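## Task

Put the cartridge marked with the broad purple stripe into the sealant gun, seated all the way forward in the cup of the front ring with its nozzle sticking out through that ring. The plunger rod can only be drawn back while its little thumb plate, just behind the handle, is held pushed toward the gun's front. The loaded gun must end up resting on the table itself, not leaning on any other object. Then declare that you are finished.

## Robot and tools

Robot: two 6-joint arms, left_arm and right_arm, each ending in a parallel two-finger gripper with a wrist camera. Both bases sit on tilted plates joined to one frame behind them; that plate and frame half count as part of their arm for the controller's 'too close' check. Calibrated base poses in the scene frame: left_arm (-0.026, +0.221, +0.299) m, quat_wxyz (+0.954, -0.139, +0.265, -0.014); right_arm (-0.039, -0.156, +0.299) m, quat_wxyz (+0.954, +0.150, +0.259, -0.028).

Frame: every position, orientation and target is in the scene frame. Origin is at table-top height halfway between the nominal bases; +z is up, +x points out over the table, and left_arm is on the +y side (image left/right does not match arm names). Gripper axes: fingers extend along the gripper's +z and open/close along its y. end_effector_position is the point between the pads, roughly 1 cm short of the fingertips. Reported poses may be a few cm off, more at long reach.

Row layout (shared by execute_actions and move): one flat list of 16 numbers covering both arms even if one is idle: left_arm x, y, z (metres), qw, qx, qy, qz (unit quaternion, w first), opening; then the same eight for right_arm. Positions and quaternions are absolute goal poses in the scene frame, not offsets. Opening ranges -1 (shut) to +1 (fully open, 0.094 m). To keep an arm still, resend its last reported pose and its current opening each call; to keep a gripper's orientation, repeat the same quaternion rather than copying drifted readings. Sending 0 as an opening is a real command.

execute_actions(actions, cameras): actions is a list of actions; each action is up to 15 rows, one per 1/30 s step, the last row held to fill 15 steps (0.5 s). Each target must lie within 0.6 m of that gripper's current position along each of its own axes, or the action is rejected for both arms; if the first action fails this against the latest reported state, the whole call is rejected. An empty list just returns state and images.

move(target, speed, blend, opening_speed, blocking, cameras): target is one 16-number row or a list of up to 15 rows (waypoints sharing a 10 s cap). Grippers travel straight lines from their Hand target, turning the short way. speed: m/s per arm path, 0.002 to 0.5, default 0.25 (rotation up to twice that in rad/s); one value or one per waypoint. blend: corner rounding radius in metres, default 0 (stop at each waypoint). opening_speed: rate of the commanded opening in units per second on the -1..1 scale, at least 0.2; use a low rate to close on fragile or soft parts. blocking=false returns after about 0.5 s while motion continues; a new move takes over from the current point. Paths ignore obstacles and the other arm; avoid routing a gripper near its own base (go around it). Faster motion means larger lag, overshoot and harder impacts; aiming further past a contact presses harder. The move line reports the ending (done, off_target, moving, held, fault) and limits (paced = pose clipped, held = steps withheld). An arm not named in the ending is done.

wait(seconds 0 to 10): lets time pass with last commands held; a running move continues. stop(): brakes the running move. zoom_image(camera, region [x0, y0, x1, y1] pixels, at most 504x504): closer look at cam_high, cam_low, cam_left_wrist or cam_right_wrist, from its latest image. read_manual(section): licence texts only. finished_scene(scene 1 or 2): ends the current scene irreversibly; the goal must hold without the robot. Calls after it in the same reply act in the next scene.

Controller behaviour: each step the command is clipped to within 100 mm and 20 degrees of the measured pose, so one action may fall short; continue from the Hand target line. Friction and gravity can leave the hand a centimetre or more off in free air without contact. Tool commands lists current gripper commands.

Gripping: grip_measured is the measured finger opening on the command scale (reads up to ~1.6 mm wide when empty; narrower than the object under squeeze, by up to ~0.064 or more for small round parts). Commanding roughly 0.05 below the touch reading (0.11+ for small/round) gives full force, about 50-64 N per pad. Release by commanding well above grip_measured.

Results also show joint positions, velocities ('within noise' means at rest) and torques (joints 1-3 wrap at ±28 N m). Cameras: cam_high, cam_low (fixed) and the two wrist cameras, each 896x504, with calibration given.

Avoid: dropping parts or releasing them while moving, hitting or slamming, very hard pushes, the two arms colliding or pressing each other (can fail the scene), anything leaving the table, and long holds or stretched-out poses that heat motors (MOTOR HOT at 75 °C, the arm folds and idles at 90 °C, goes limp at 100 °C). Brief external tugs on held parts may occur.

Each tool is called after "Request:" as name(argument=value, ...) on one line, values as JSON.

## Session

Scene 1 solved. On to scene 2.

Request:
execute_actions(actions=[])

Request:
zoom_image(camera="cam_high", region=[220, 150, 680, 400])

Request:
zoom_image(camera="cam_low", region=[260, 220, 680, 400])

Scene clock: 0.00 s.
left_arm: end_effector_position=(+0.2888, -0.0559, +0.3190) grip_measured=+1.000 end_effector_quat_wxyz=(+0.000, +0.912, +0.408, +0.031) | right_arm: end_effector_position=(+0.6662, -0.2510, +0.3777) grip_measured=+1.000 end_effector_quat_wxyz=(+0.703, -0.103, +0.704, -0.003)
Joint positions: left_arm=[-1.061 2.035 1.639 -1.161 -0.67 1.215 0.094] | right_arm=[-0.06 1.887 1.479 0.875 -0.318 -0.41 0.094]
Joint velocities: within noise
Joint torques (N m): no reading
Motor temperatures (°C): left_arm=[29 30 27 26 26 28 27] | right_arm=[32 31 31 26 28 26 26]
Heat: left arm: 30 °C; right arm: 32 °C.
Hand target: left_arm +0.2866, -0.0579, +0.3219; +0.003, +0.914, +0.405, +0.029 | right_arm +0.6671, -0.2492, +0.3853; +0.707, -0.105, +0.699, -0.001
Tool commands: left_gripper/opening=+1.0 right_gripper/opening=+1.0
camera_calibration:
cam_left_wrist: T_world_to_cam=[[-0.745384, 0.665822, -0.0329266, 0.264502], [0.577226, 0.669333, 0.467764, -0.238977], [0.333486, 0.329658, -0.88324, 0.286633], [0, 0, 0, 1]] pos_world=[0.239511, -0.110647, 0.373659]
cam_right_wrist: T_world_to_cam=[[0.138849, -0.980217, 0.141051, -0.391892], [-0.417311, -0.18708, -0.889299, 0.604907], [0.898094, 0.0646166, -0.435031, -0.330608], [0, 0, 0, 1]] pos_world=[0.603765, -0.24961, 0.449395]

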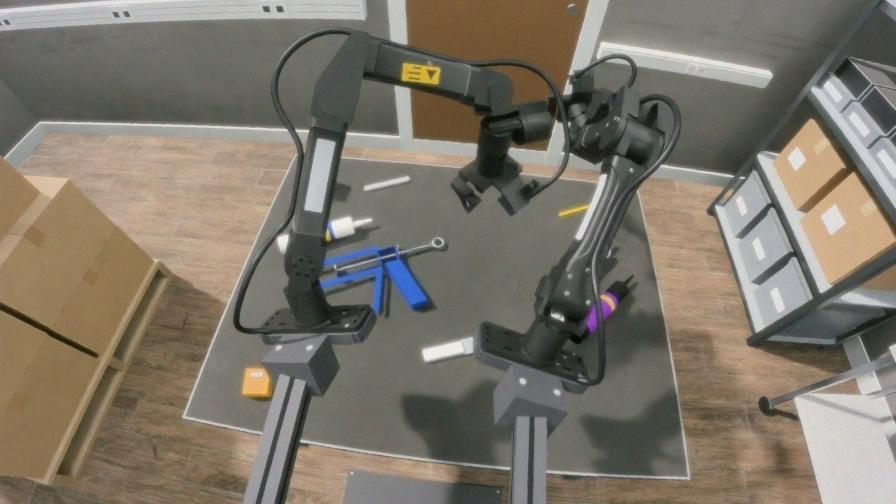

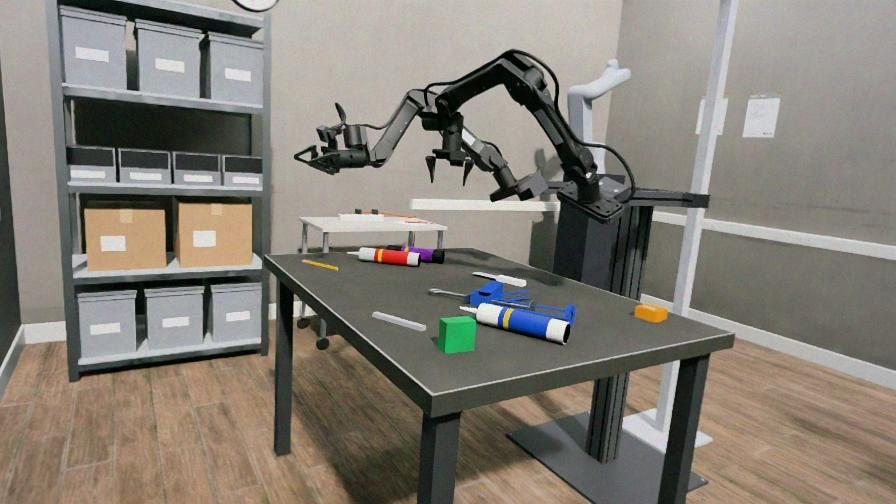

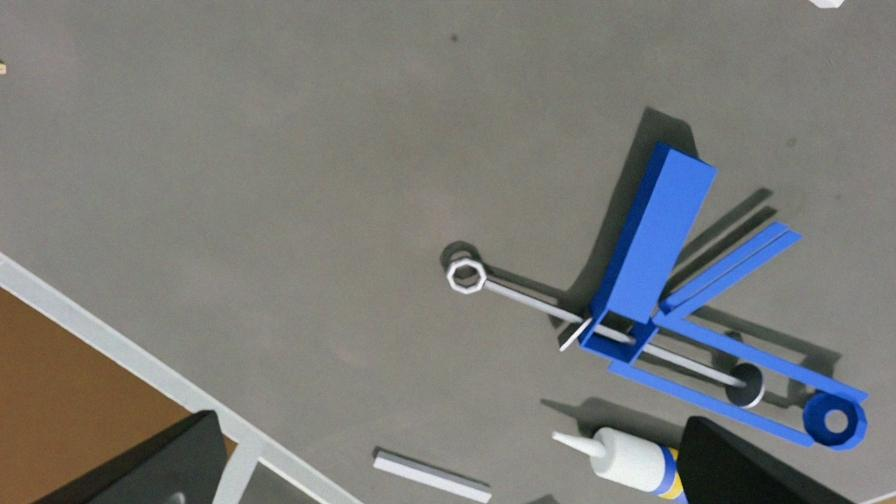

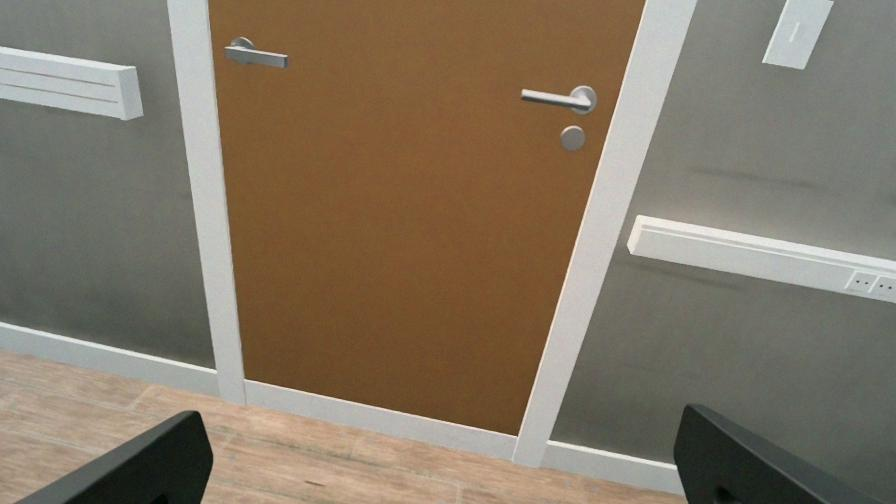

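Scaled by 1.096.

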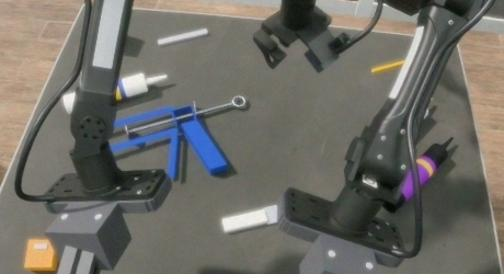

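Scaled by 1.200.

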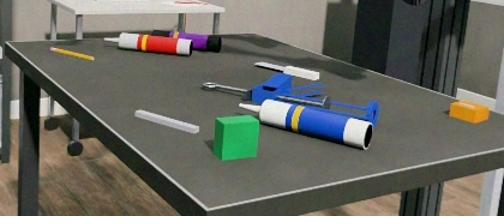

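Request:
move(target=[[0.25, 0.20, 0.33, 0, 0.9135, 0.4067, 0, 1, 0.55, -0.20, 0.35, 0.0, 0.5373, 0.8434, 0.0, 0.5],[0.20, 0.26, 0.33, 0, 0.9135, 0.4067, 0, 1, 0.42, 0.03, 0.20, 0.0, 0.5373, 0.8434, 0.0, 0.5]], speed=0.25)

Scene clock: 83.73 s.
left_arm: end_effector_position=(+0.2104, +0.2595, +0.3320) grip_measured=+1.000 end_effector_quat_wxyz=(+0.005, +0.910, +0.415, +0.013) | right_arm: end_effector_position=(+0.4278, +0.0245, +0.2061) grip_measured=+0.503 end_effector_quat_wxyz=(-0.002, +0.544, +0.839, +0.009)
Joint positions: left_arm=[-0.351 0.717 0.766 -1.159 -0.452 2.015 0.094] | right_arm=[0.605 2.175 1.83 -0.905 0.521 1.606 0.071]
Joint velocities: within noise
Joint torques (N m): left_arm=[0.36 -2.78 4.44 0.34 0.06 0.07] | right_arm=[7.19 -9.69 3.4 0.31 0.16 0.05]
Motor temperatures (°C): left_arm=[30 32 27 26 26 28 27] | right_arm=[32 41 32 33 28 26 26]
Heat: left arm: 32 °C; right arm: 41 °C.
Hand target: left_arm +0.2003, +0.2600, +0.3299; +0.000, +0.914, +0.407, +0.000 | right_arm +0.4200, +0.0299, +0.2002; +0.000, +0.537, +0.843, +0.000
Off the commanded pose: left_arm 0.011 m, 2 deg | right_arm 0.011 m, 1 deg.
move: off_target (left_arm, right_arm)
camera_calibration:
cam_left_wrist: T_world_to_cam=[[-0.755787, 0.654255, -0.0271371, -0.000291151], [0.580369, 0.688476, 0.434941, -0.405679], [0.303245, 0.312973, -0.90005, 0.236479], [0, 0, 0, 1]] pos_world=[0.163512, 0.205479, 0.389281]
cam_right_wrist: T_world_to_cam=[[-0.916289, -0.400385, -0.0102865, 0.403824], [-0.363628, 0.820855, 0.440422, 0.0826667], [-0.167894, 0.407294, -0.897732, 0.334026], [0, 0, 0, 1]] pos_world=[0.456161, -0.0422193, 0.267612]

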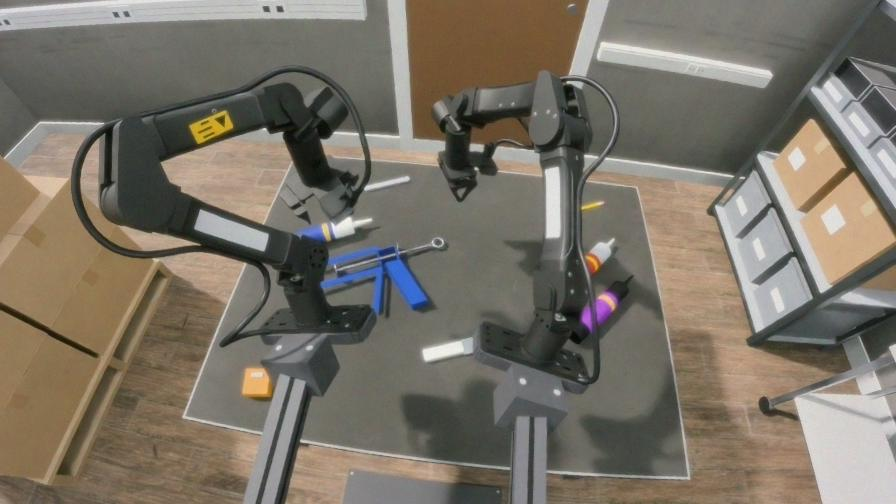

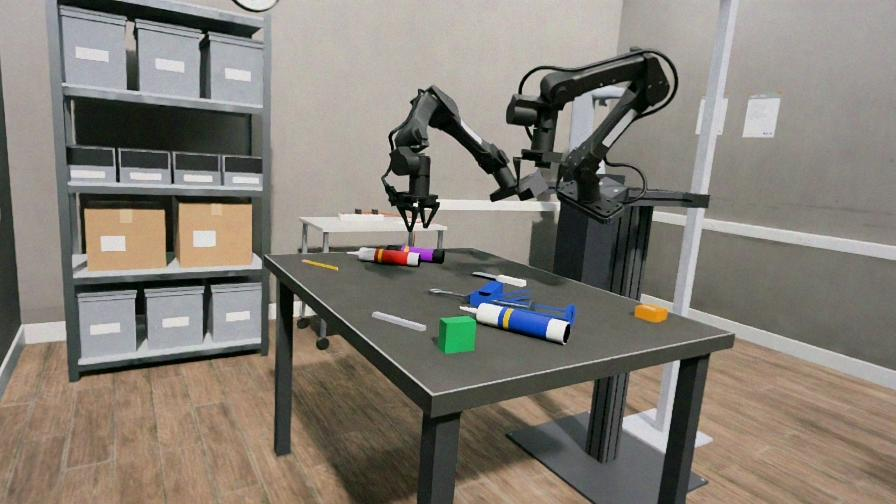

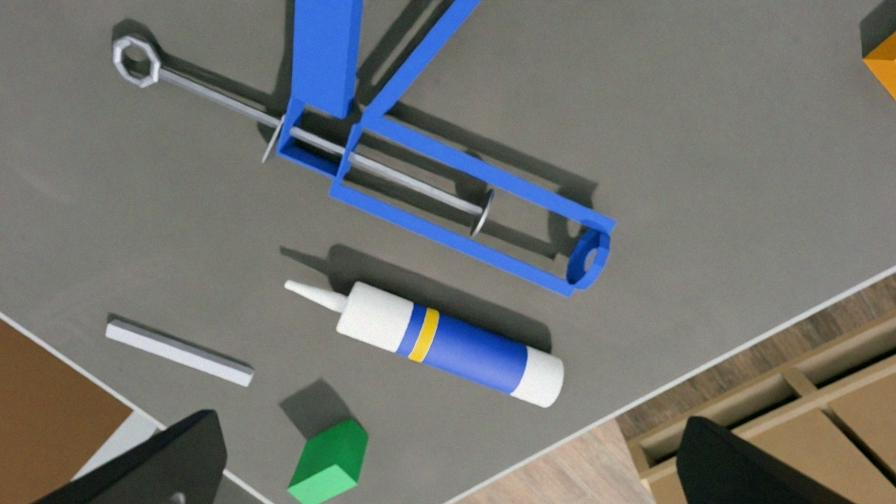

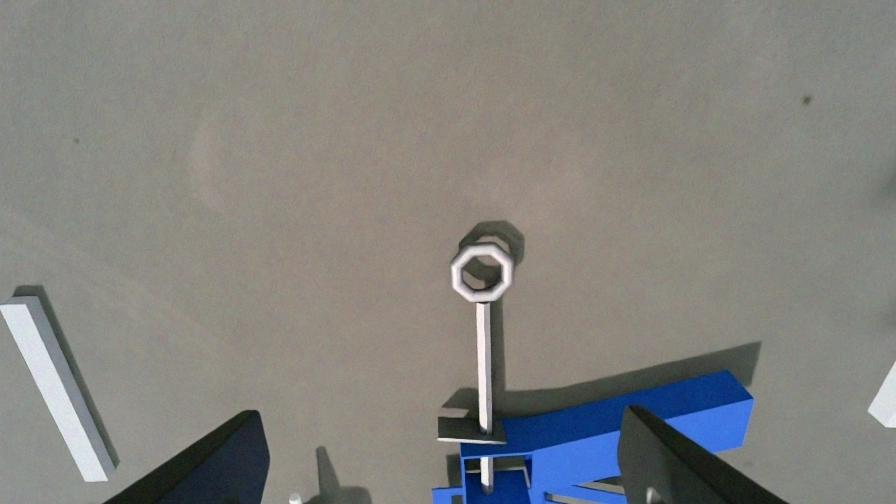

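Request:
move(target=[[0.20, 0.26, 0.33, 0, 0.9135, 0.4067, 0, 1, 0.3820, 0.0730, 0.10, 0.0, 0.518, 0.8554, 0.0, 0.0],[0.20, 0.26, 0.33, 0, 0.9135, 0.4067, 0, 1, 0.3815, 0.0760, 0.03, 0.0, 0.518, 0.8554, 0.0, 0.0]], speed=0.12, cameras=["cam_left_wrist","cam_right_wrist"])

Scene clock: 109.23 s.
left_arm: end_effector_position=(+0.2102, +0.2595, +0.3320) grip_measured=+1.000 end_effector_quat_wxyz=(+0.005, +0.910, +0.415, +0.013) | right_arm: end_effector_position=(+0.3816, +0.0723, +0.0356) grip_measured=+0.003 end_effector_quat_wxyz=(+0.001, +0.520, +0.854, -0.002)
Joint positions: left_arm=[-0.351 0.717 0.766 -1.16 -0.451 2.016 0.094] | right_arm=[0.543 2.571 1.791 -0.455 0.518 1.49 0.047]
Joint velocities: within noise
Joint torques (N m): left_arm=[0.32 -2.91 4.42 0.32 0.06 0.06] | right_arm=[6.65 -9.4 4.89 0.3 -0.03 -0.02]
Motor temperatures (°C): left_arm=[30 31 28 26 26 28 27] | right_arm=[34 41 31 31 28 26 26]
Heat: left arm: 31 °C; right arm: 41 °C.
Hand target: left_arm +0.2003, +0.2600, +0.3299; +0.000, +0.914, +0.407, +0.000 | right_arm +0.3815, +0.0759, +0.0302; +0.000, +0.518, +0.855, +0.000
Off the commanded pose: left_arm 0.010 m, 2 deg | right_arm 0.007 m, 0 deg.
move: done
camera_calibration:
cam_left_wrist: T_world_to_cam=[[-0.755084, 0.655079, -0.0268232, -0.00085767], [0.581509, 0.688058, 0.434078, -0.405344], [0.302811, 0.312168, -0.900476, 0.237004], [0, 0, 0, 1]] pos_world=[0.163296, 0.205477, 0.389344]
cam_right_wrist: T_world_to_cam=[[-0.891562, -0.452865, 0.00547703, 0.372684], [-0.407748, 0.807886, 0.425514, 0.120001], [-0.197125, 0.377139, -0.904935, 0.167294], [0, 0, 0, 1]] pos_world=[0.414179, 0.00873535, 0.0982873]
Images, in order (width x height): cam_left_wrist 896x504, cam_right_wrist 896x504.

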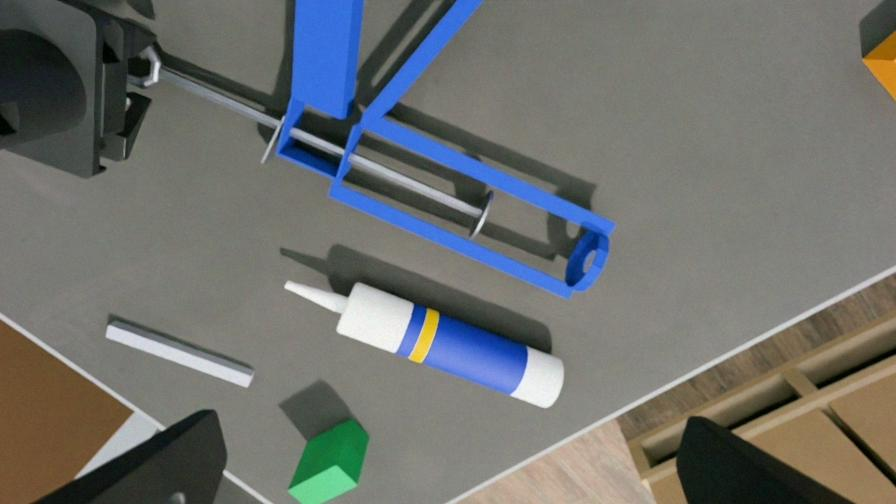

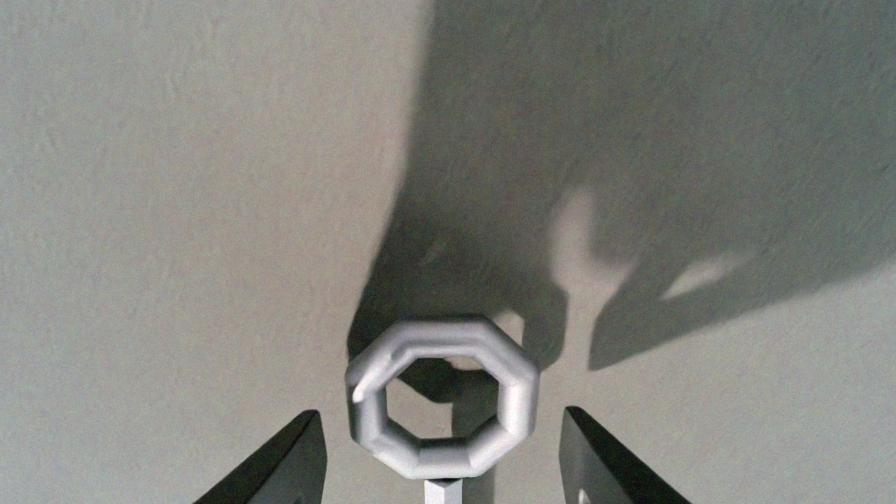

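Request:
move(target=[[0.20, 0.26, 0.33, 0, 0.9135, 0.4067, 0, 1, 0.3855, 0.0650, 0.030, 0.0, 0.518, 0.8554, 0.0, 0.0],[0.20, 0.26, 0.33, 0, 0.9135, 0.4067, 0, 1, 0.3855, 0.0650, 0.030, 0.0, 0.518, 0.8554, 0.0, -0.6]], speed=0.1, opening_speed=1, cameras=["cam_right_wrist"])

Scene clock: 118.17 s.
left_arm: end_effector_position=(+0.2101, +0.2595, +0.3320) grip_measured=+1.000 end_effector_quat_wxyz=(+0.005, +0.910, +0.415, +0.013) | right_arm: end_effector_position=(+0.3855, +0.0642, +0.0305) grip_measured=-0.264 end_effector_quat_wxyz=(+0.000, +0.520, +0.854, -0.002)
Joint positions: left_arm=[-0.351 0.717 0.766 -1.16 -0.451 2.016 0.094] | right_arm=[0.522 2.571 1.791 -0.445 0.511 1.467 0.035]
Joint velocities: within noise
Joint torques (N m): left_arm=[0.28 -2.8 4.52 0.35 0.05 0.07] | right_arm=[6.57 -11.03 2.93 0.3 -0.03 -0.07]
Motor temperatures (°C): left_arm=[30 30 28 26 26 28 27] | right_arm=[34 39 32 30 28 26 26]
Heat: left arm: 30 °C; right arm: 39 °C.
Hand target: left_arm +0.2003, +0.2600, +0.3299; +0.000, +0.914, +0.407, +0.000 | right_arm +0.3856, +0.0651, +0.0301; +0.000, +0.518, +0.855, +0.000
Off the commanded pose: left_arm 0.010 m, 2 deg | right_arm 0.001 m, 0 deg.
move: done
camera_calibration:
cam_right_wrist: T_world_to_cam=[[-0.891425, -0.453123, 0.00640133, 0.372451], [-0.407597, 0.807876, 0.425677, 0.130205], [-0.198056, 0.37685, -0.904852, 0.166922], [0, 0, 0, 1]] pos_world=[0.418143, 0.000672449, 0.0932302]
Images, in order (width x height): cam_right_wrist 896x504.

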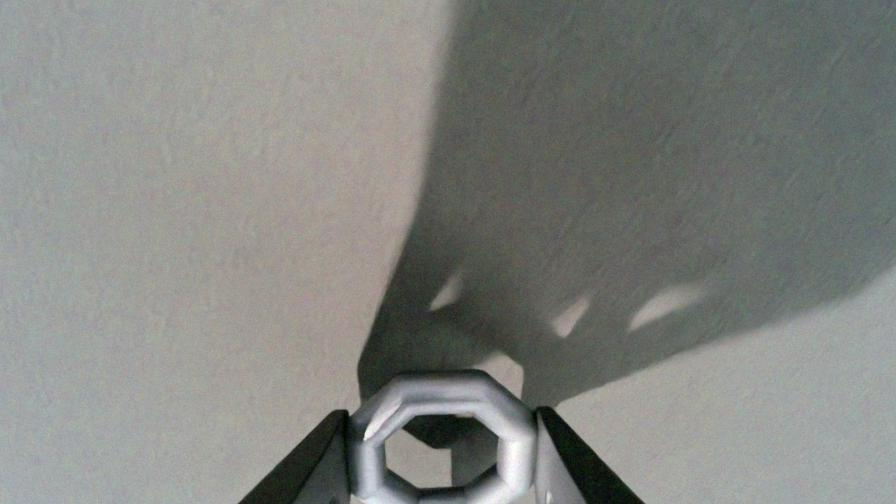

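Request:
move(target=[[0.20, 0.26, 0.33, 0, 0.9135, 0.4067, 0, 1, 0.4240, -0.0420, 0.032, 0.0, 0.4975, 0.8675, 0.0, -0.6]], speed=0.07, cameras=["cam_right_wrist","cam_left_wrist","cam_high"])

Scene clock: 136.47 s.
left_arm: end_effector_position=(+0.2101, +0.2595, +0.3320) grip_measured=+1.000 end_effector_quat_wxyz=(+0.005, +0.910, +0.415, +0.013) | right_arm: end_effector_position=(+0.4192, -0.0350, +0.0267) grip_measured=-0.265 end_effector_quat_wxyz=(-0.008, +0.498, +0.867, -0.001)
Joint positions: left_arm=[-0.351 0.717 0.766 -1.16 -0.451 2.016 0.094] | right_arm=[0.318 2.428 1.704 -0.416 0.421 1.211 0.035]
Joint velocities: within noise
Joint torques (N m): left_arm=[0.32 -2.77 4.53 0.33 0.09 0.06] | right_arm=[4.78 -13.07 1.95 0.3 0.06 -0.16]
Motor temperatures (°C): left_arm=[29 30 28 26 26 28 27] | right_arm=[34 39 31 30 28 26 28]
Heat: left arm: 30 °C; right arm: 39 °C.
Hand target: left_arm +0.2003, +0.2600, +0.3299; +0.000, +0.913, +0.407, +0.000 | right_arm +0.4240, -0.0420, +0.0318; +0.000, +0.498, +0.867, +0.000
Off the commanded pose: left_arm 0.010 m, 2 deg | right_arm 0.010 m, 1 deg.
move: done
camera_calibration:
cam_left_wrist: T_world_to_cam=[[-0.754736, 0.655493, -0.0265029, -0.00122404], [0.582028, 0.687694, 0.433959, -0.405285], [0.302683, 0.312099, -0.900543, 0.237088], [0, 0, 0, 1]] pos_world=[0.163201, 0.20552, 0.389352]
cam_right_wrist: T_world_to_cam=[[-0.867879, -0.496613, 0.0127462, 0.345962], [-0.441397, 0.782649, 0.438896, 0.238722], [-0.227937, 0.375283, -0.898447, 0.219832], [0, 0, 0, 1]] pos_world=[0.455732, -0.0975252, 0.0883237]
Images, in order (width x height): cam_high 896x504, cam_left_wrist 896x504, cam_right_wrist 896x504.

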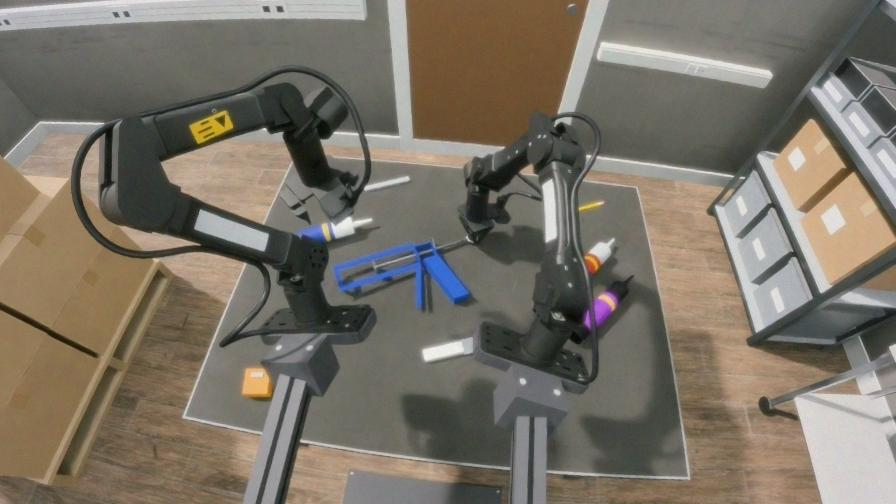

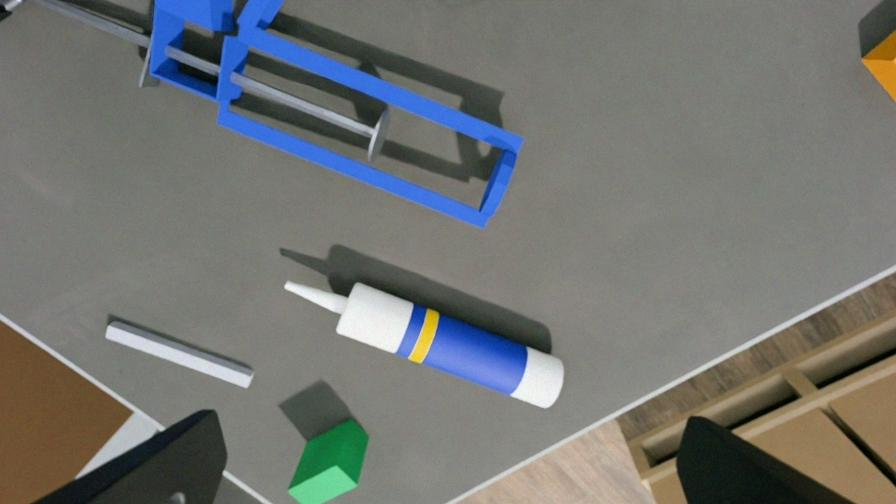

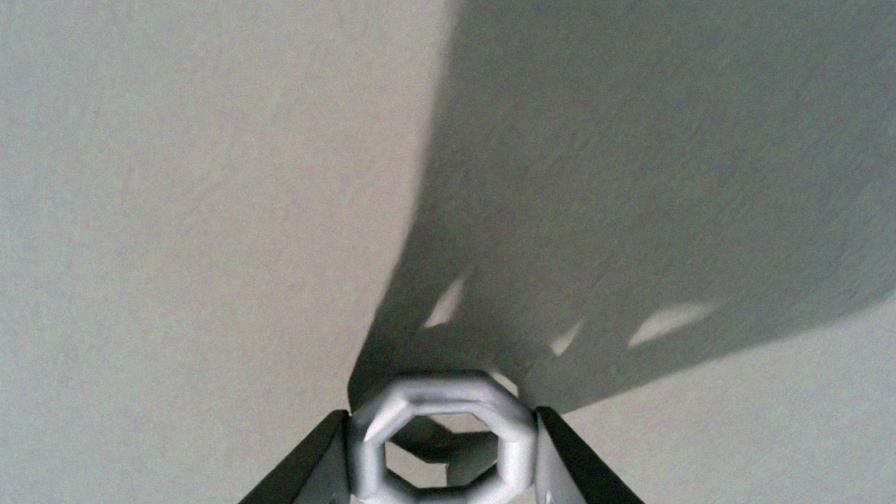

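Request:
move(target=[[0.20, 0.26, 0.33, 0, 0.9135, 0.4067, 0, 1, 0.4600, -0.1400, 0.034, 0.0, 0.4848, 0.8746, 0.0, -0.6]], speed=0.07, cameras=["cam_high","cam_left_wrist"])

Scene clock: 142.53 s.
left_arm: end_effector_position=(+0.2100, +0.2595, +0.3320) grip_measured=+1.000 end_effector_quat_wxyz=(+0.005, +0.910, +0.414, +0.013) | right_arm: end_effector_position=(+0.4470, -0.1299, +0.0237) grip_measured=-0.265 end_effector_quat_wxyz=(-0.015, +0.483, +0.875, -0.002)
Joint positions: left_arm=[-0.351 0.717 0.766 -1.16 -0.451 2.016 0.094] | right_arm=[0.125 2.367 1.763 -0.481 0.328 0.995 0.035]
Joint velocities: within noise
Joint torques (N m): left_arm=[0.4 -2.88 4.49 0.32 0.06 0.08] | right_arm=[3.54 -13.74 4.94 0.11 0.04 -0.14]
Motor temperatures (°C): left_arm=[29 30 28 26 26 28 27] | right_arm=[33 41 31 30 28 26 28]
Heat: left arm: 30 °C; right arm: 41 °C.
Hand target: left_arm +0.2003, +0.2600, +0.3299; +0.000, +0.914, +0.407, +0.000 | right_arm +0.4598, -0.1400, +0.0340; +0.000, +0.485, +0.875, +0.000
Off the commanded pose: left_arm 0.010 m, 2 deg | right_arm 0.019 m, 2 deg.
move: off_target (right_arm)
camera_calibration:
cam_left_wrist: T_world_to_cam=[[-0.754638, 0.655618, -0.02619, -0.00146072], [0.582284, 0.687558, 0.433832, -0.405227], [0.302435, 0.312136, -0.900613, 0.237169], [0, 0, 0, 1]] pos_world=[0.163126, 0.205545, 0.38936]
Images, in order (width x height): cam_high 896x504, cam_left_wrist 896x504.

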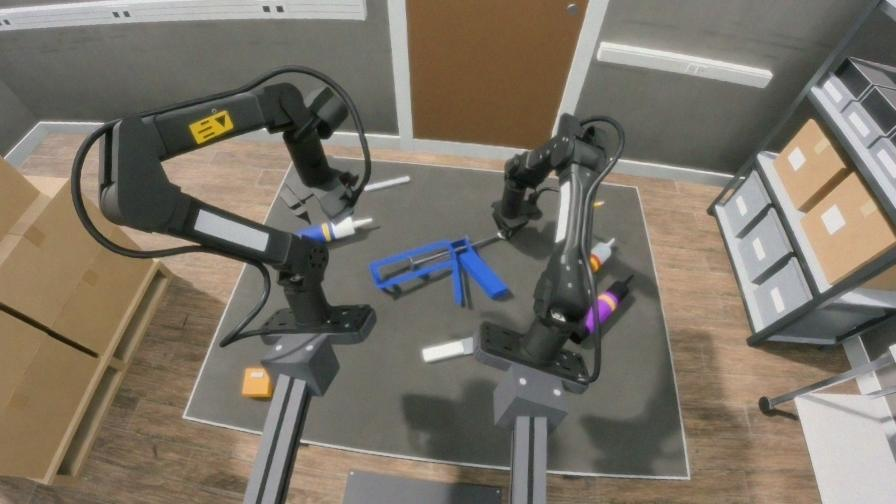

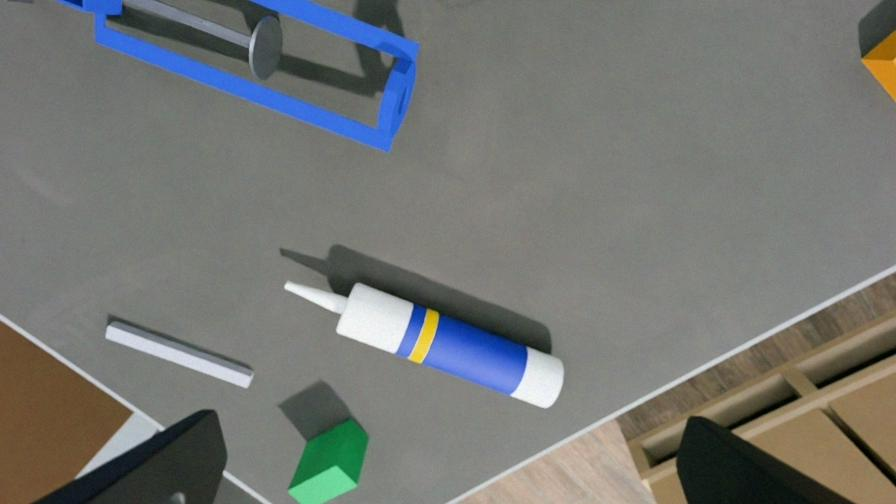

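Request:
move(target=[[0.30, 0.10, 0.30, 0, -0.2164, 0.9763, 0, -1, 0.4600, -0.1380, 0.042, -0.1519,0.4774,0.8613,0.0842, -0.6],[0.37, -0.02, 0.20, 0.0376,-0.2131,0.9615,-0.1695, -1, 0.4600, -0.1380, 0.042, -0.1519,0.4774,0.8613,0.0842, -0.6]], speed=0.15, cameras=["cam_high","cam_left_wrist"])

Scene clock: 166.30 s.
left_arm: end_effector_position=(+0.3403, +0.0273, +0.2392) grip_measured=-0.994 end_effector_quat_wxyz=(+0.023, -0.217, +0.970, -0.107) | right_arm: end_effector_position=(+0.4614, -0.1440, +0.0425) grip_measured=-0.270 end_effector_quat_wxyz=(-0.137, +0.480, +0.863, +0.074)
Joint positions: left_arm=[-0.66 1.714 1.125 -0.502 -0.43 -0.954 0] | right_arm=[0.023 2.464 2.137 -0.898 0.041 0.932 0.034]
Joint velocities: within noise
Joint torques (N m): left_arm=[-4.44 -5.97 6.31 0.99 0.06 0.1] | right_arm=[3.84 -11.63 6.64 -0.36 -0.48 -0.03]
Motor temperatures (°C): left_arm=[29 30 28 26 26 28 27] | right_arm=[32 42 32 30 28 26 28]
Heat: left arm: 30 °C; right arm: 42 °C.
Hand target: left_arm +0.3448, +0.0232, +0.2358; +0.024, -0.215, +0.970, -0.109 | right_arm +0.4599, -0.1380, +0.0421; -0.151, +0.478, +0.861, +0.084
Off the commanded pose: left_arm 0.068 m, 7 deg | right_arm 0.006 m, 2 deg.
move: off_target (left_arm; path cut at 10 s); path passed 1 of 2 targets
camera_calibration:
cam_left_wrist: T_world_to_cam=[[0.418018, -0.883883, 0.20979, -0.166758], [-0.858346, -0.308665, 0.409839, 0.241991], [-0.297495, -0.351393, -0.887705, 0.40586], [0, 0, 0, 1]] pos_world=[0.398161, 0.0699159, 0.29609]
Images, in order (width x height): cam_high 896x504, cam_left_wrist 896x504.

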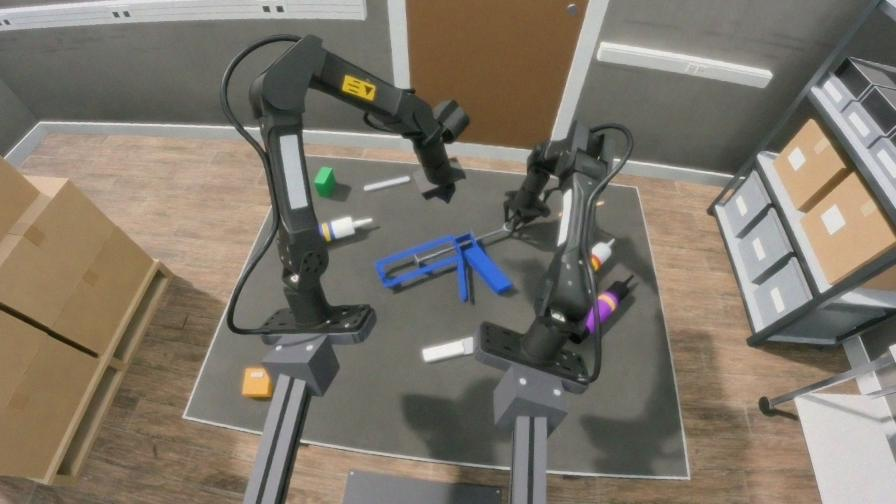

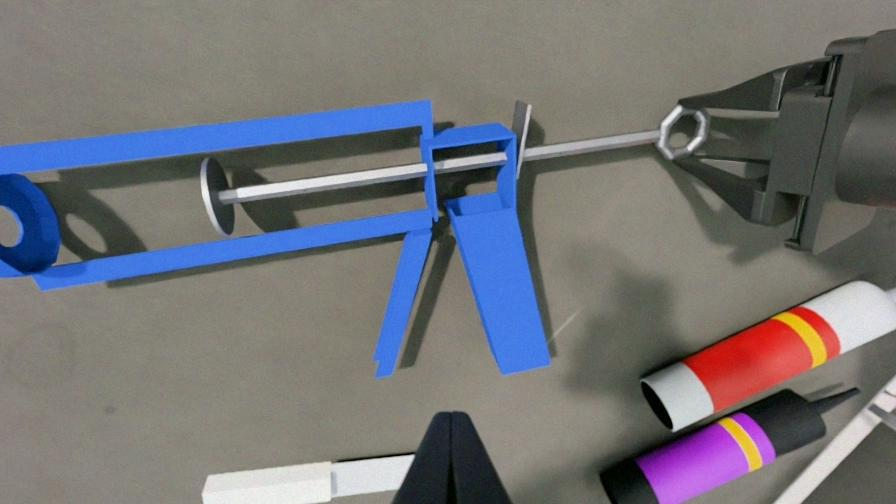

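Request:
move(target=[[0.408, -0.050, 0.13, 0.0376,-0.2131,0.9615,-0.1695, -1, 0.4600, -0.1380, 0.042, -0.1519,0.4774,0.8613,0.0842, -0.6],[0.413, -0.056, 0.06, 0.0376,-0.2131,0.9615,-0.1695, -1, 0.4600, -0.1380, 0.042, -0.1519,0.4774,0.8613,0.0842, -0.6]], speed=0.15, cameras=["cam_high","cam_left_wrist"])

Scene clock: 189.27 s.
left_arm: end_effector_position=(+0.4156, -0.0511, +0.0674) grip_measured=-0.994 end_effector_quat_wxyz=(+0.039, -0.220, +0.960, -0.168) | right_arm: end_effector_position=(+0.4614, -0.1440, +0.0426) grip_measured=-0.270 end_effector_quat_wxyz=(-0.137, +0.480, +0.863, +0.074)
Joint positions: left_arm=[-0.478 2.378 1.541 -0.091 -0.254 -0.763 0] | right_arm=[0.023 2.464 2.138 -0.898 0.041 0.932 0.034]
Joint velocities: within noise
Joint torques (N m): left_arm=[-6.72 -9.13 4.96 1.17 0.14 0.08] | right_arm=[3.79 -11.48 6.67 -0.37 -0.49 -0.01]
Motor temperatures (°C): left_arm=[30 31 29 27 26 28 27] | right_arm=[32 39 33 29 28 26 29]
Heat: left arm: 31 °C; right arm: 39 °C.
Hand target: left_arm +0.4128, -0.0558, +0.0602; +0.038, -0.213, +0.961, -0.170 | right_arm +0.4600, -0.1380, +0.0421; -0.151, +0.478, +0.861, +0.084
Off the commanded pose: left_arm 0.009 m, 1 deg | right_arm 0.006 m, 2 deg.
move: done
camera_calibration:
cam_left_wrist: T_world_to_cam=[[0.410937, -0.848984, 0.332201, -0.235064], [-0.878769, -0.271875, 0.392235, 0.364386], [-0.242685, -0.453111, -0.857784, 0.218256], [0, 0, 0, 1]] pos_world=[0.469775, -0.00160355, 0.122379]
Images, in order (width x height): cam_high 896x504, cam_left_wrist 896x504.

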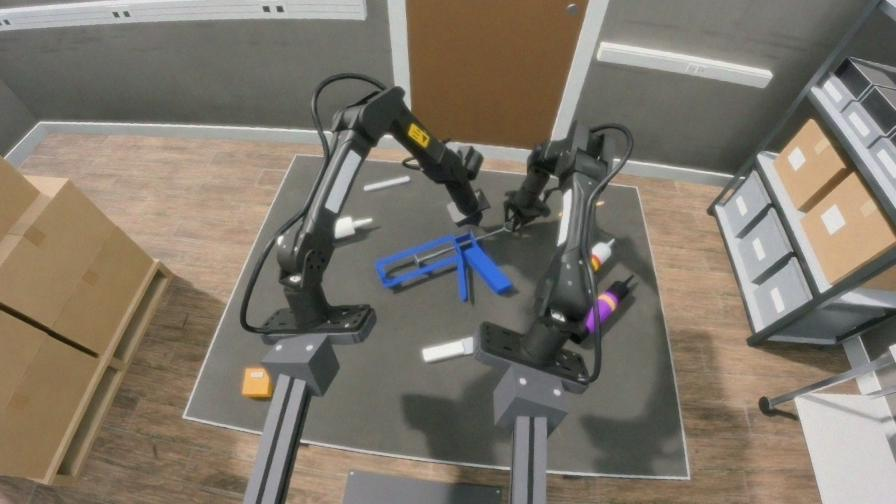

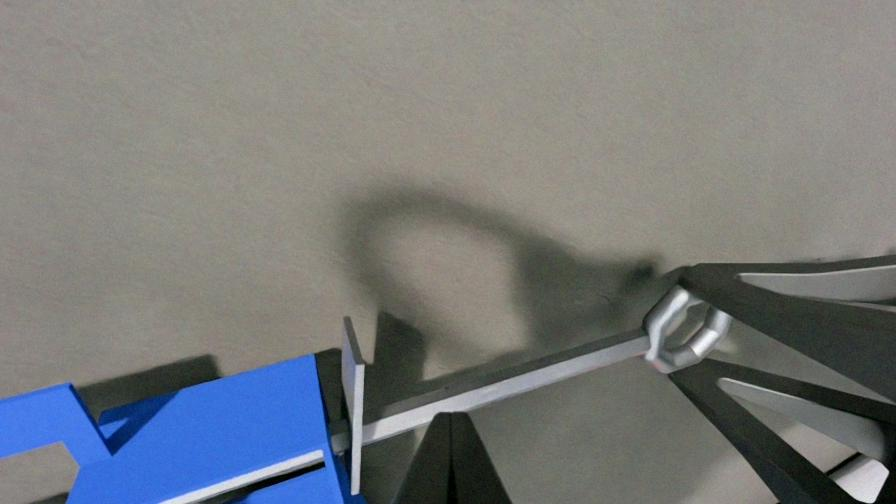

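Request:
move(target=[[0.409, -0.0585, 0.012, 0.0376,-0.2131,0.9615,-0.1695, -1, 0.4600, -0.1380, 0.036, -0.1519,0.4774,0.8613,0.0842, -0.6]], speed=0.08, cameras=["cam_left_wrist"])

Scene clock: 201.37 s.
left_arm: end_effector_position=(+0.4137, -0.0562, +0.0231) grip_measured=-0.994 end_effector_quat_wxyz=(+0.041, -0.218, +0.960, -0.170) | right_arm: end_effector_position=(+0.4602, -0.1441, +0.0391) grip_measured=-0.270 end_effector_quat_wxyz=(-0.141, +0.480, +0.863, +0.072)
Joint positions: left_arm=[-0.442 2.514 1.618 -0.02 -0.229 -0.73 0] | right_arm=[0.021 2.48 2.155 -0.908 0.041 0.931 0.034]
Joint velocities: within noise
Joint torques (N m): left_arm=[-6.46 -8.88 4.6 1.16 0.18 0.12] | right_arm=[3.74 -11.21 6.56 -0.23 -0.51 -0.03]
Motor temperatures (°C): left_arm=[30 32 29 27 26 28 27] | right_arm=[32 39 33 29 28 26 29]
Heat: left arm: 32 °C; right arm: 39 °C.
Hand target: left_arm +0.4087, -0.0583, +0.0124; +0.038, -0.213, +0.961, -0.170 | right_arm +0.4598, -0.1381, +0.0361; -0.151, +0.478, +0.861, +0.084
Off the commanded pose: left_arm 0.012 m, 1 deg | right_arm 0.007 m, 2 deg.
move: off_target (left_arm)
camera_calibration:
cam_left_wrist: T_world_to_cam=[[0.407276, -0.848571, 0.33772, -0.222467], [-0.881316, -0.268145, 0.389077, 0.380092], [-0.239601, -0.456099, -0.857068, 0.175973], [0, 0, 0, 1]] pos_world=[0.46775, -0.0065975, 0.0780676]
Images, in order (width x height): cam_left_wrist 896x504.

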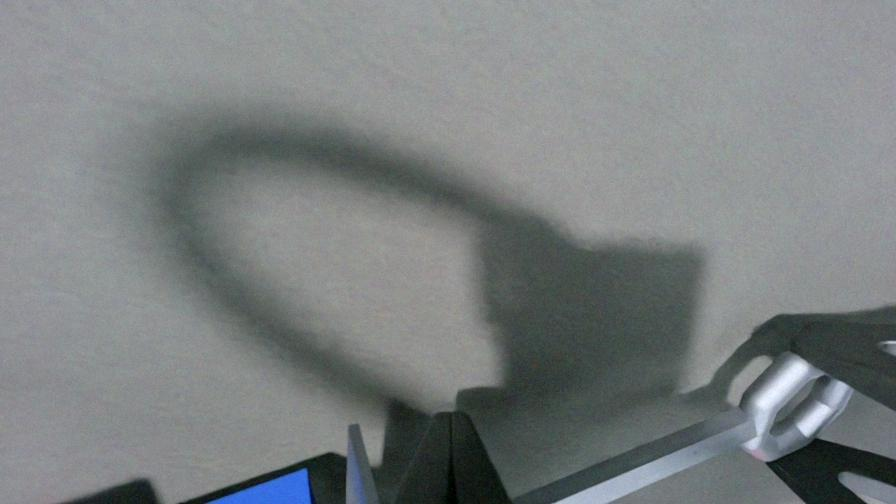

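Request:
move(target=[[0.3760, 0.0070, 0.006, 0.0226,-0.2152,0.9710,-0.1020, -1, 0.4680, -0.1560, 0.034, -0.1144,0.4817,0.8689,0.0634, -0.6]], speed=0.04, cameras=["cam_left_wrist","cam_right_wrist"])

Scene clock: 210.90 s.
left_arm: end_effector_position=(+0.3997, -0.0329, +0.0232) grip_measured=-0.994 end_effector_quat_wxyz=(+0.050, -0.220, +0.958, -0.176) | right_arm: end_effector_position=(+0.4544, -0.1402, +0.0356) grip_measured=-0.270 end_effector_quat_wxyz=(-0.148, +0.474, +0.865, +0.070)
Joint positions: left_arm=[-0.41 2.445 1.45 0.108 -0.207 -0.7 0] | right_arm=[0.024 2.485 2.143 -0.905 0.04 0.924 0.034]
Joint velocities: within noise
Joint torques (N m): left_arm=[-3.36 -11.58 0.51 0.12 -0.63 0.16] | right_arm=[2.78 -13.71 4.03 0.29 0.19 -0.07]
Motor temperatures (°C): left_arm=[30 32 28 27 26 28 27] | right_arm=[32 41 33 29 28 26 29]
Heat: left arm: 32 °C; right arm: 41 °C.
Hand target: left_arm +0.3769, +0.0050, +0.0069; +0.024, -0.214, +0.971, -0.105 | right_arm +0.4676, -0.1562, +0.0349; -0.115, +0.481, +0.867, +0.063
Off the commanded pose: left_arm 0.050 m, 9 deg | right_arm 0.021 m, 4 deg.
move: off_target (left_arm, right_arm)
camera_calibration:
cam_left_wrist: T_world_to_cam=[[0.405926, -0.843193, 0.35249, -0.196683], [-0.887161, -0.270933, 0.373551, 0.376546], [-0.219474, -0.46435, -0.858027, 0.175039], [0, 0, 0, 1]] pos_world=[0.452313, 0.0174562, 0.0788585]
cam_right_wrist: T_world_to_cam=[[-0.84425, -0.535423, 0.0237617, 0.307622], [-0.370207, 0.61465, 0.696529, 0.267599], [-0.387543, 0.579248, -0.717135, 0.37007], [0, 0, 0, 1]] pos_world=[0.502195, -0.214134, 0.0716903]
Images, in order (width x height): cam_left_wrist 896x504, cam_right_wrist 896x504.

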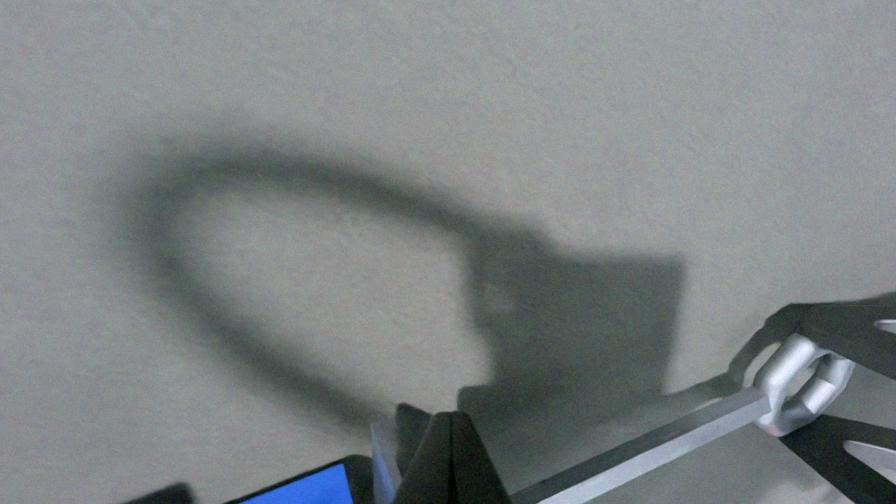

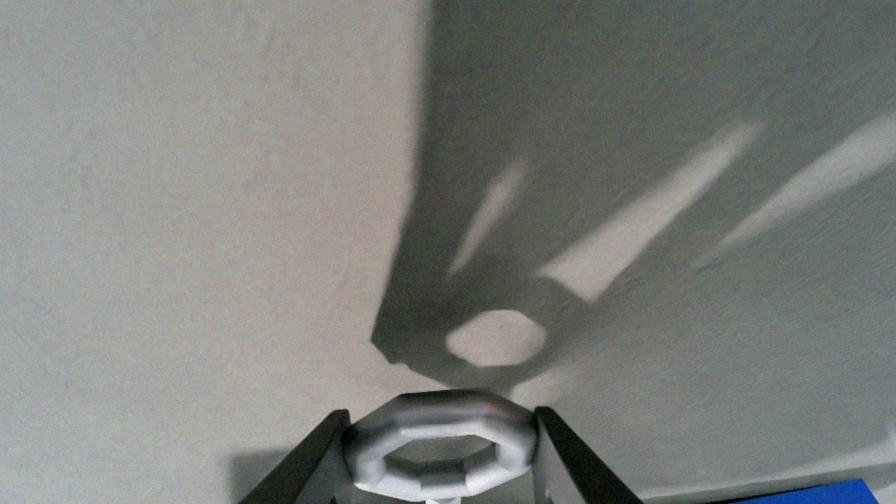

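Request:
move(target=[[0.3580, 0.0380, 0.002, 0.0188,-0.2156,0.9727,-0.0851, -1, 0.4740, -0.1700, 0.032, -0.1144,0.4817,0.8689,0.0634, -0.6]], speed=0.04, cameras=["cam_left_wrist","cam_high"])

Request:
zoom_image(camera="cam_high", region=[340, 180, 580, 320])

Scene clock: 229.30 s.
left_arm: end_effector_position=(+0.3762, +0.0003, +0.0166) grip_measured=-0.994 end_effector_quat_wxyz=(+0.035, -0.217, +0.964, -0.153) | right_arm: end_effector_position=(+0.4546, -0.1517, +0.0314) grip_measured=-0.270 end_effector_quat_wxyz=(-0.147, +0.479, +0.863, +0.065)
Joint positions: left_arm=[-0.365 2.394 1.327 0.137 -0.208 -0.669 0] | right_arm=[0.003 2.497 2.165 -0.917 0.042 0.916 0.034]
Joint velocities: within noise
Joint torques (N m): left_arm=[-2.74 -10.63 0.1 0.31 -0.66 0.12] | right_arm=[2.32 -12.89 7.95 0.04 0.11 -0.26]
Motor temperatures (°C): left_arm=[30 33 28 27 27 28 27] | right_arm=[32 44 32 29 28 26 29]
Heat: left arm: 33 °C; right arm: 44 °C.
Hand target: left_arm +0.3581, +0.0364, +0.0029; +0.019, -0.214, +0.973, -0.087 | right_arm +0.4732, -0.1703, +0.0332; -0.114, +0.481, +0.867, +0.063
Off the commanded pose: left_arm 0.044 m, 8 deg | right_arm 0.027 m, 4 deg.
move: off_target (left_arm, right_arm)
camera_calibration:
cam_left_wrist: T_world_to_cam=[[0.409242, -0.860882, 0.302329, -0.157147], [-0.875163, -0.276628, 0.396948, 0.362217], [-0.258092, -0.427034, -0.86662, 0.194293], [0, 0, 0, 1]] pos_world=[0.431455, 0.0478838, 0.0721071]
Images, in order (width x height): cam_high 896x504, cam_left_wrist 896x504.

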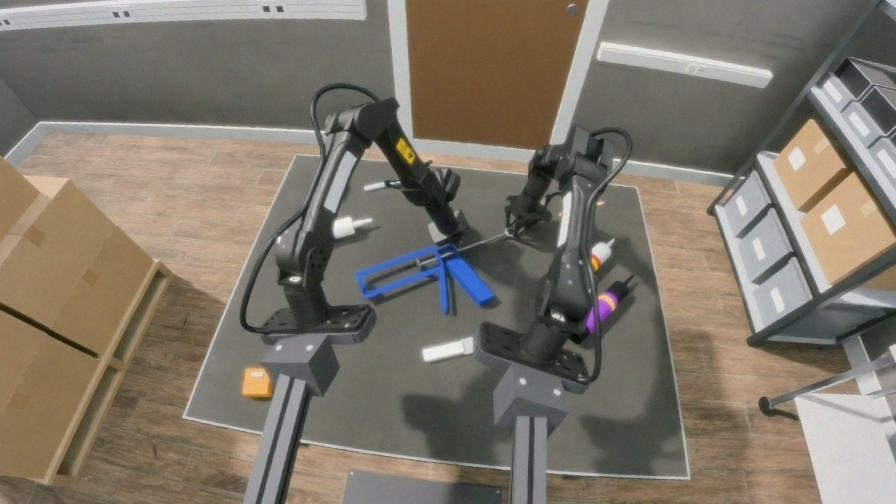

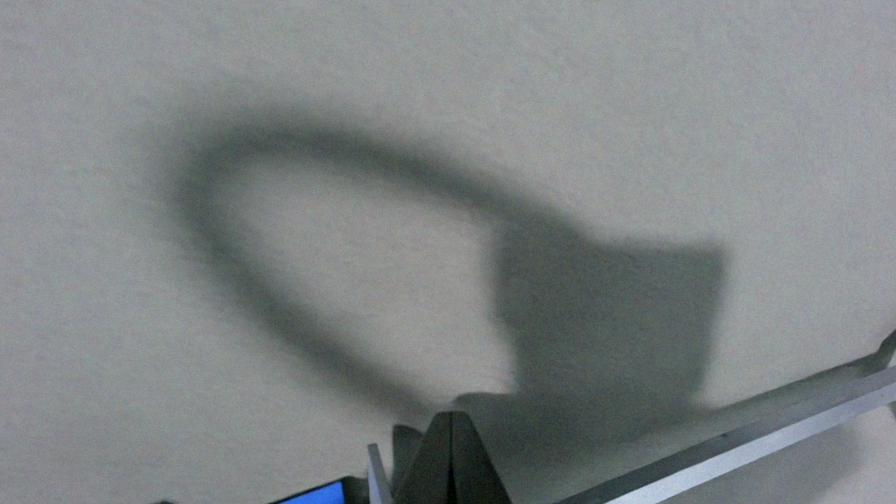

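Scaled by 2.100.

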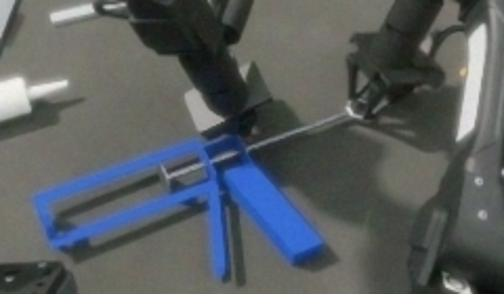

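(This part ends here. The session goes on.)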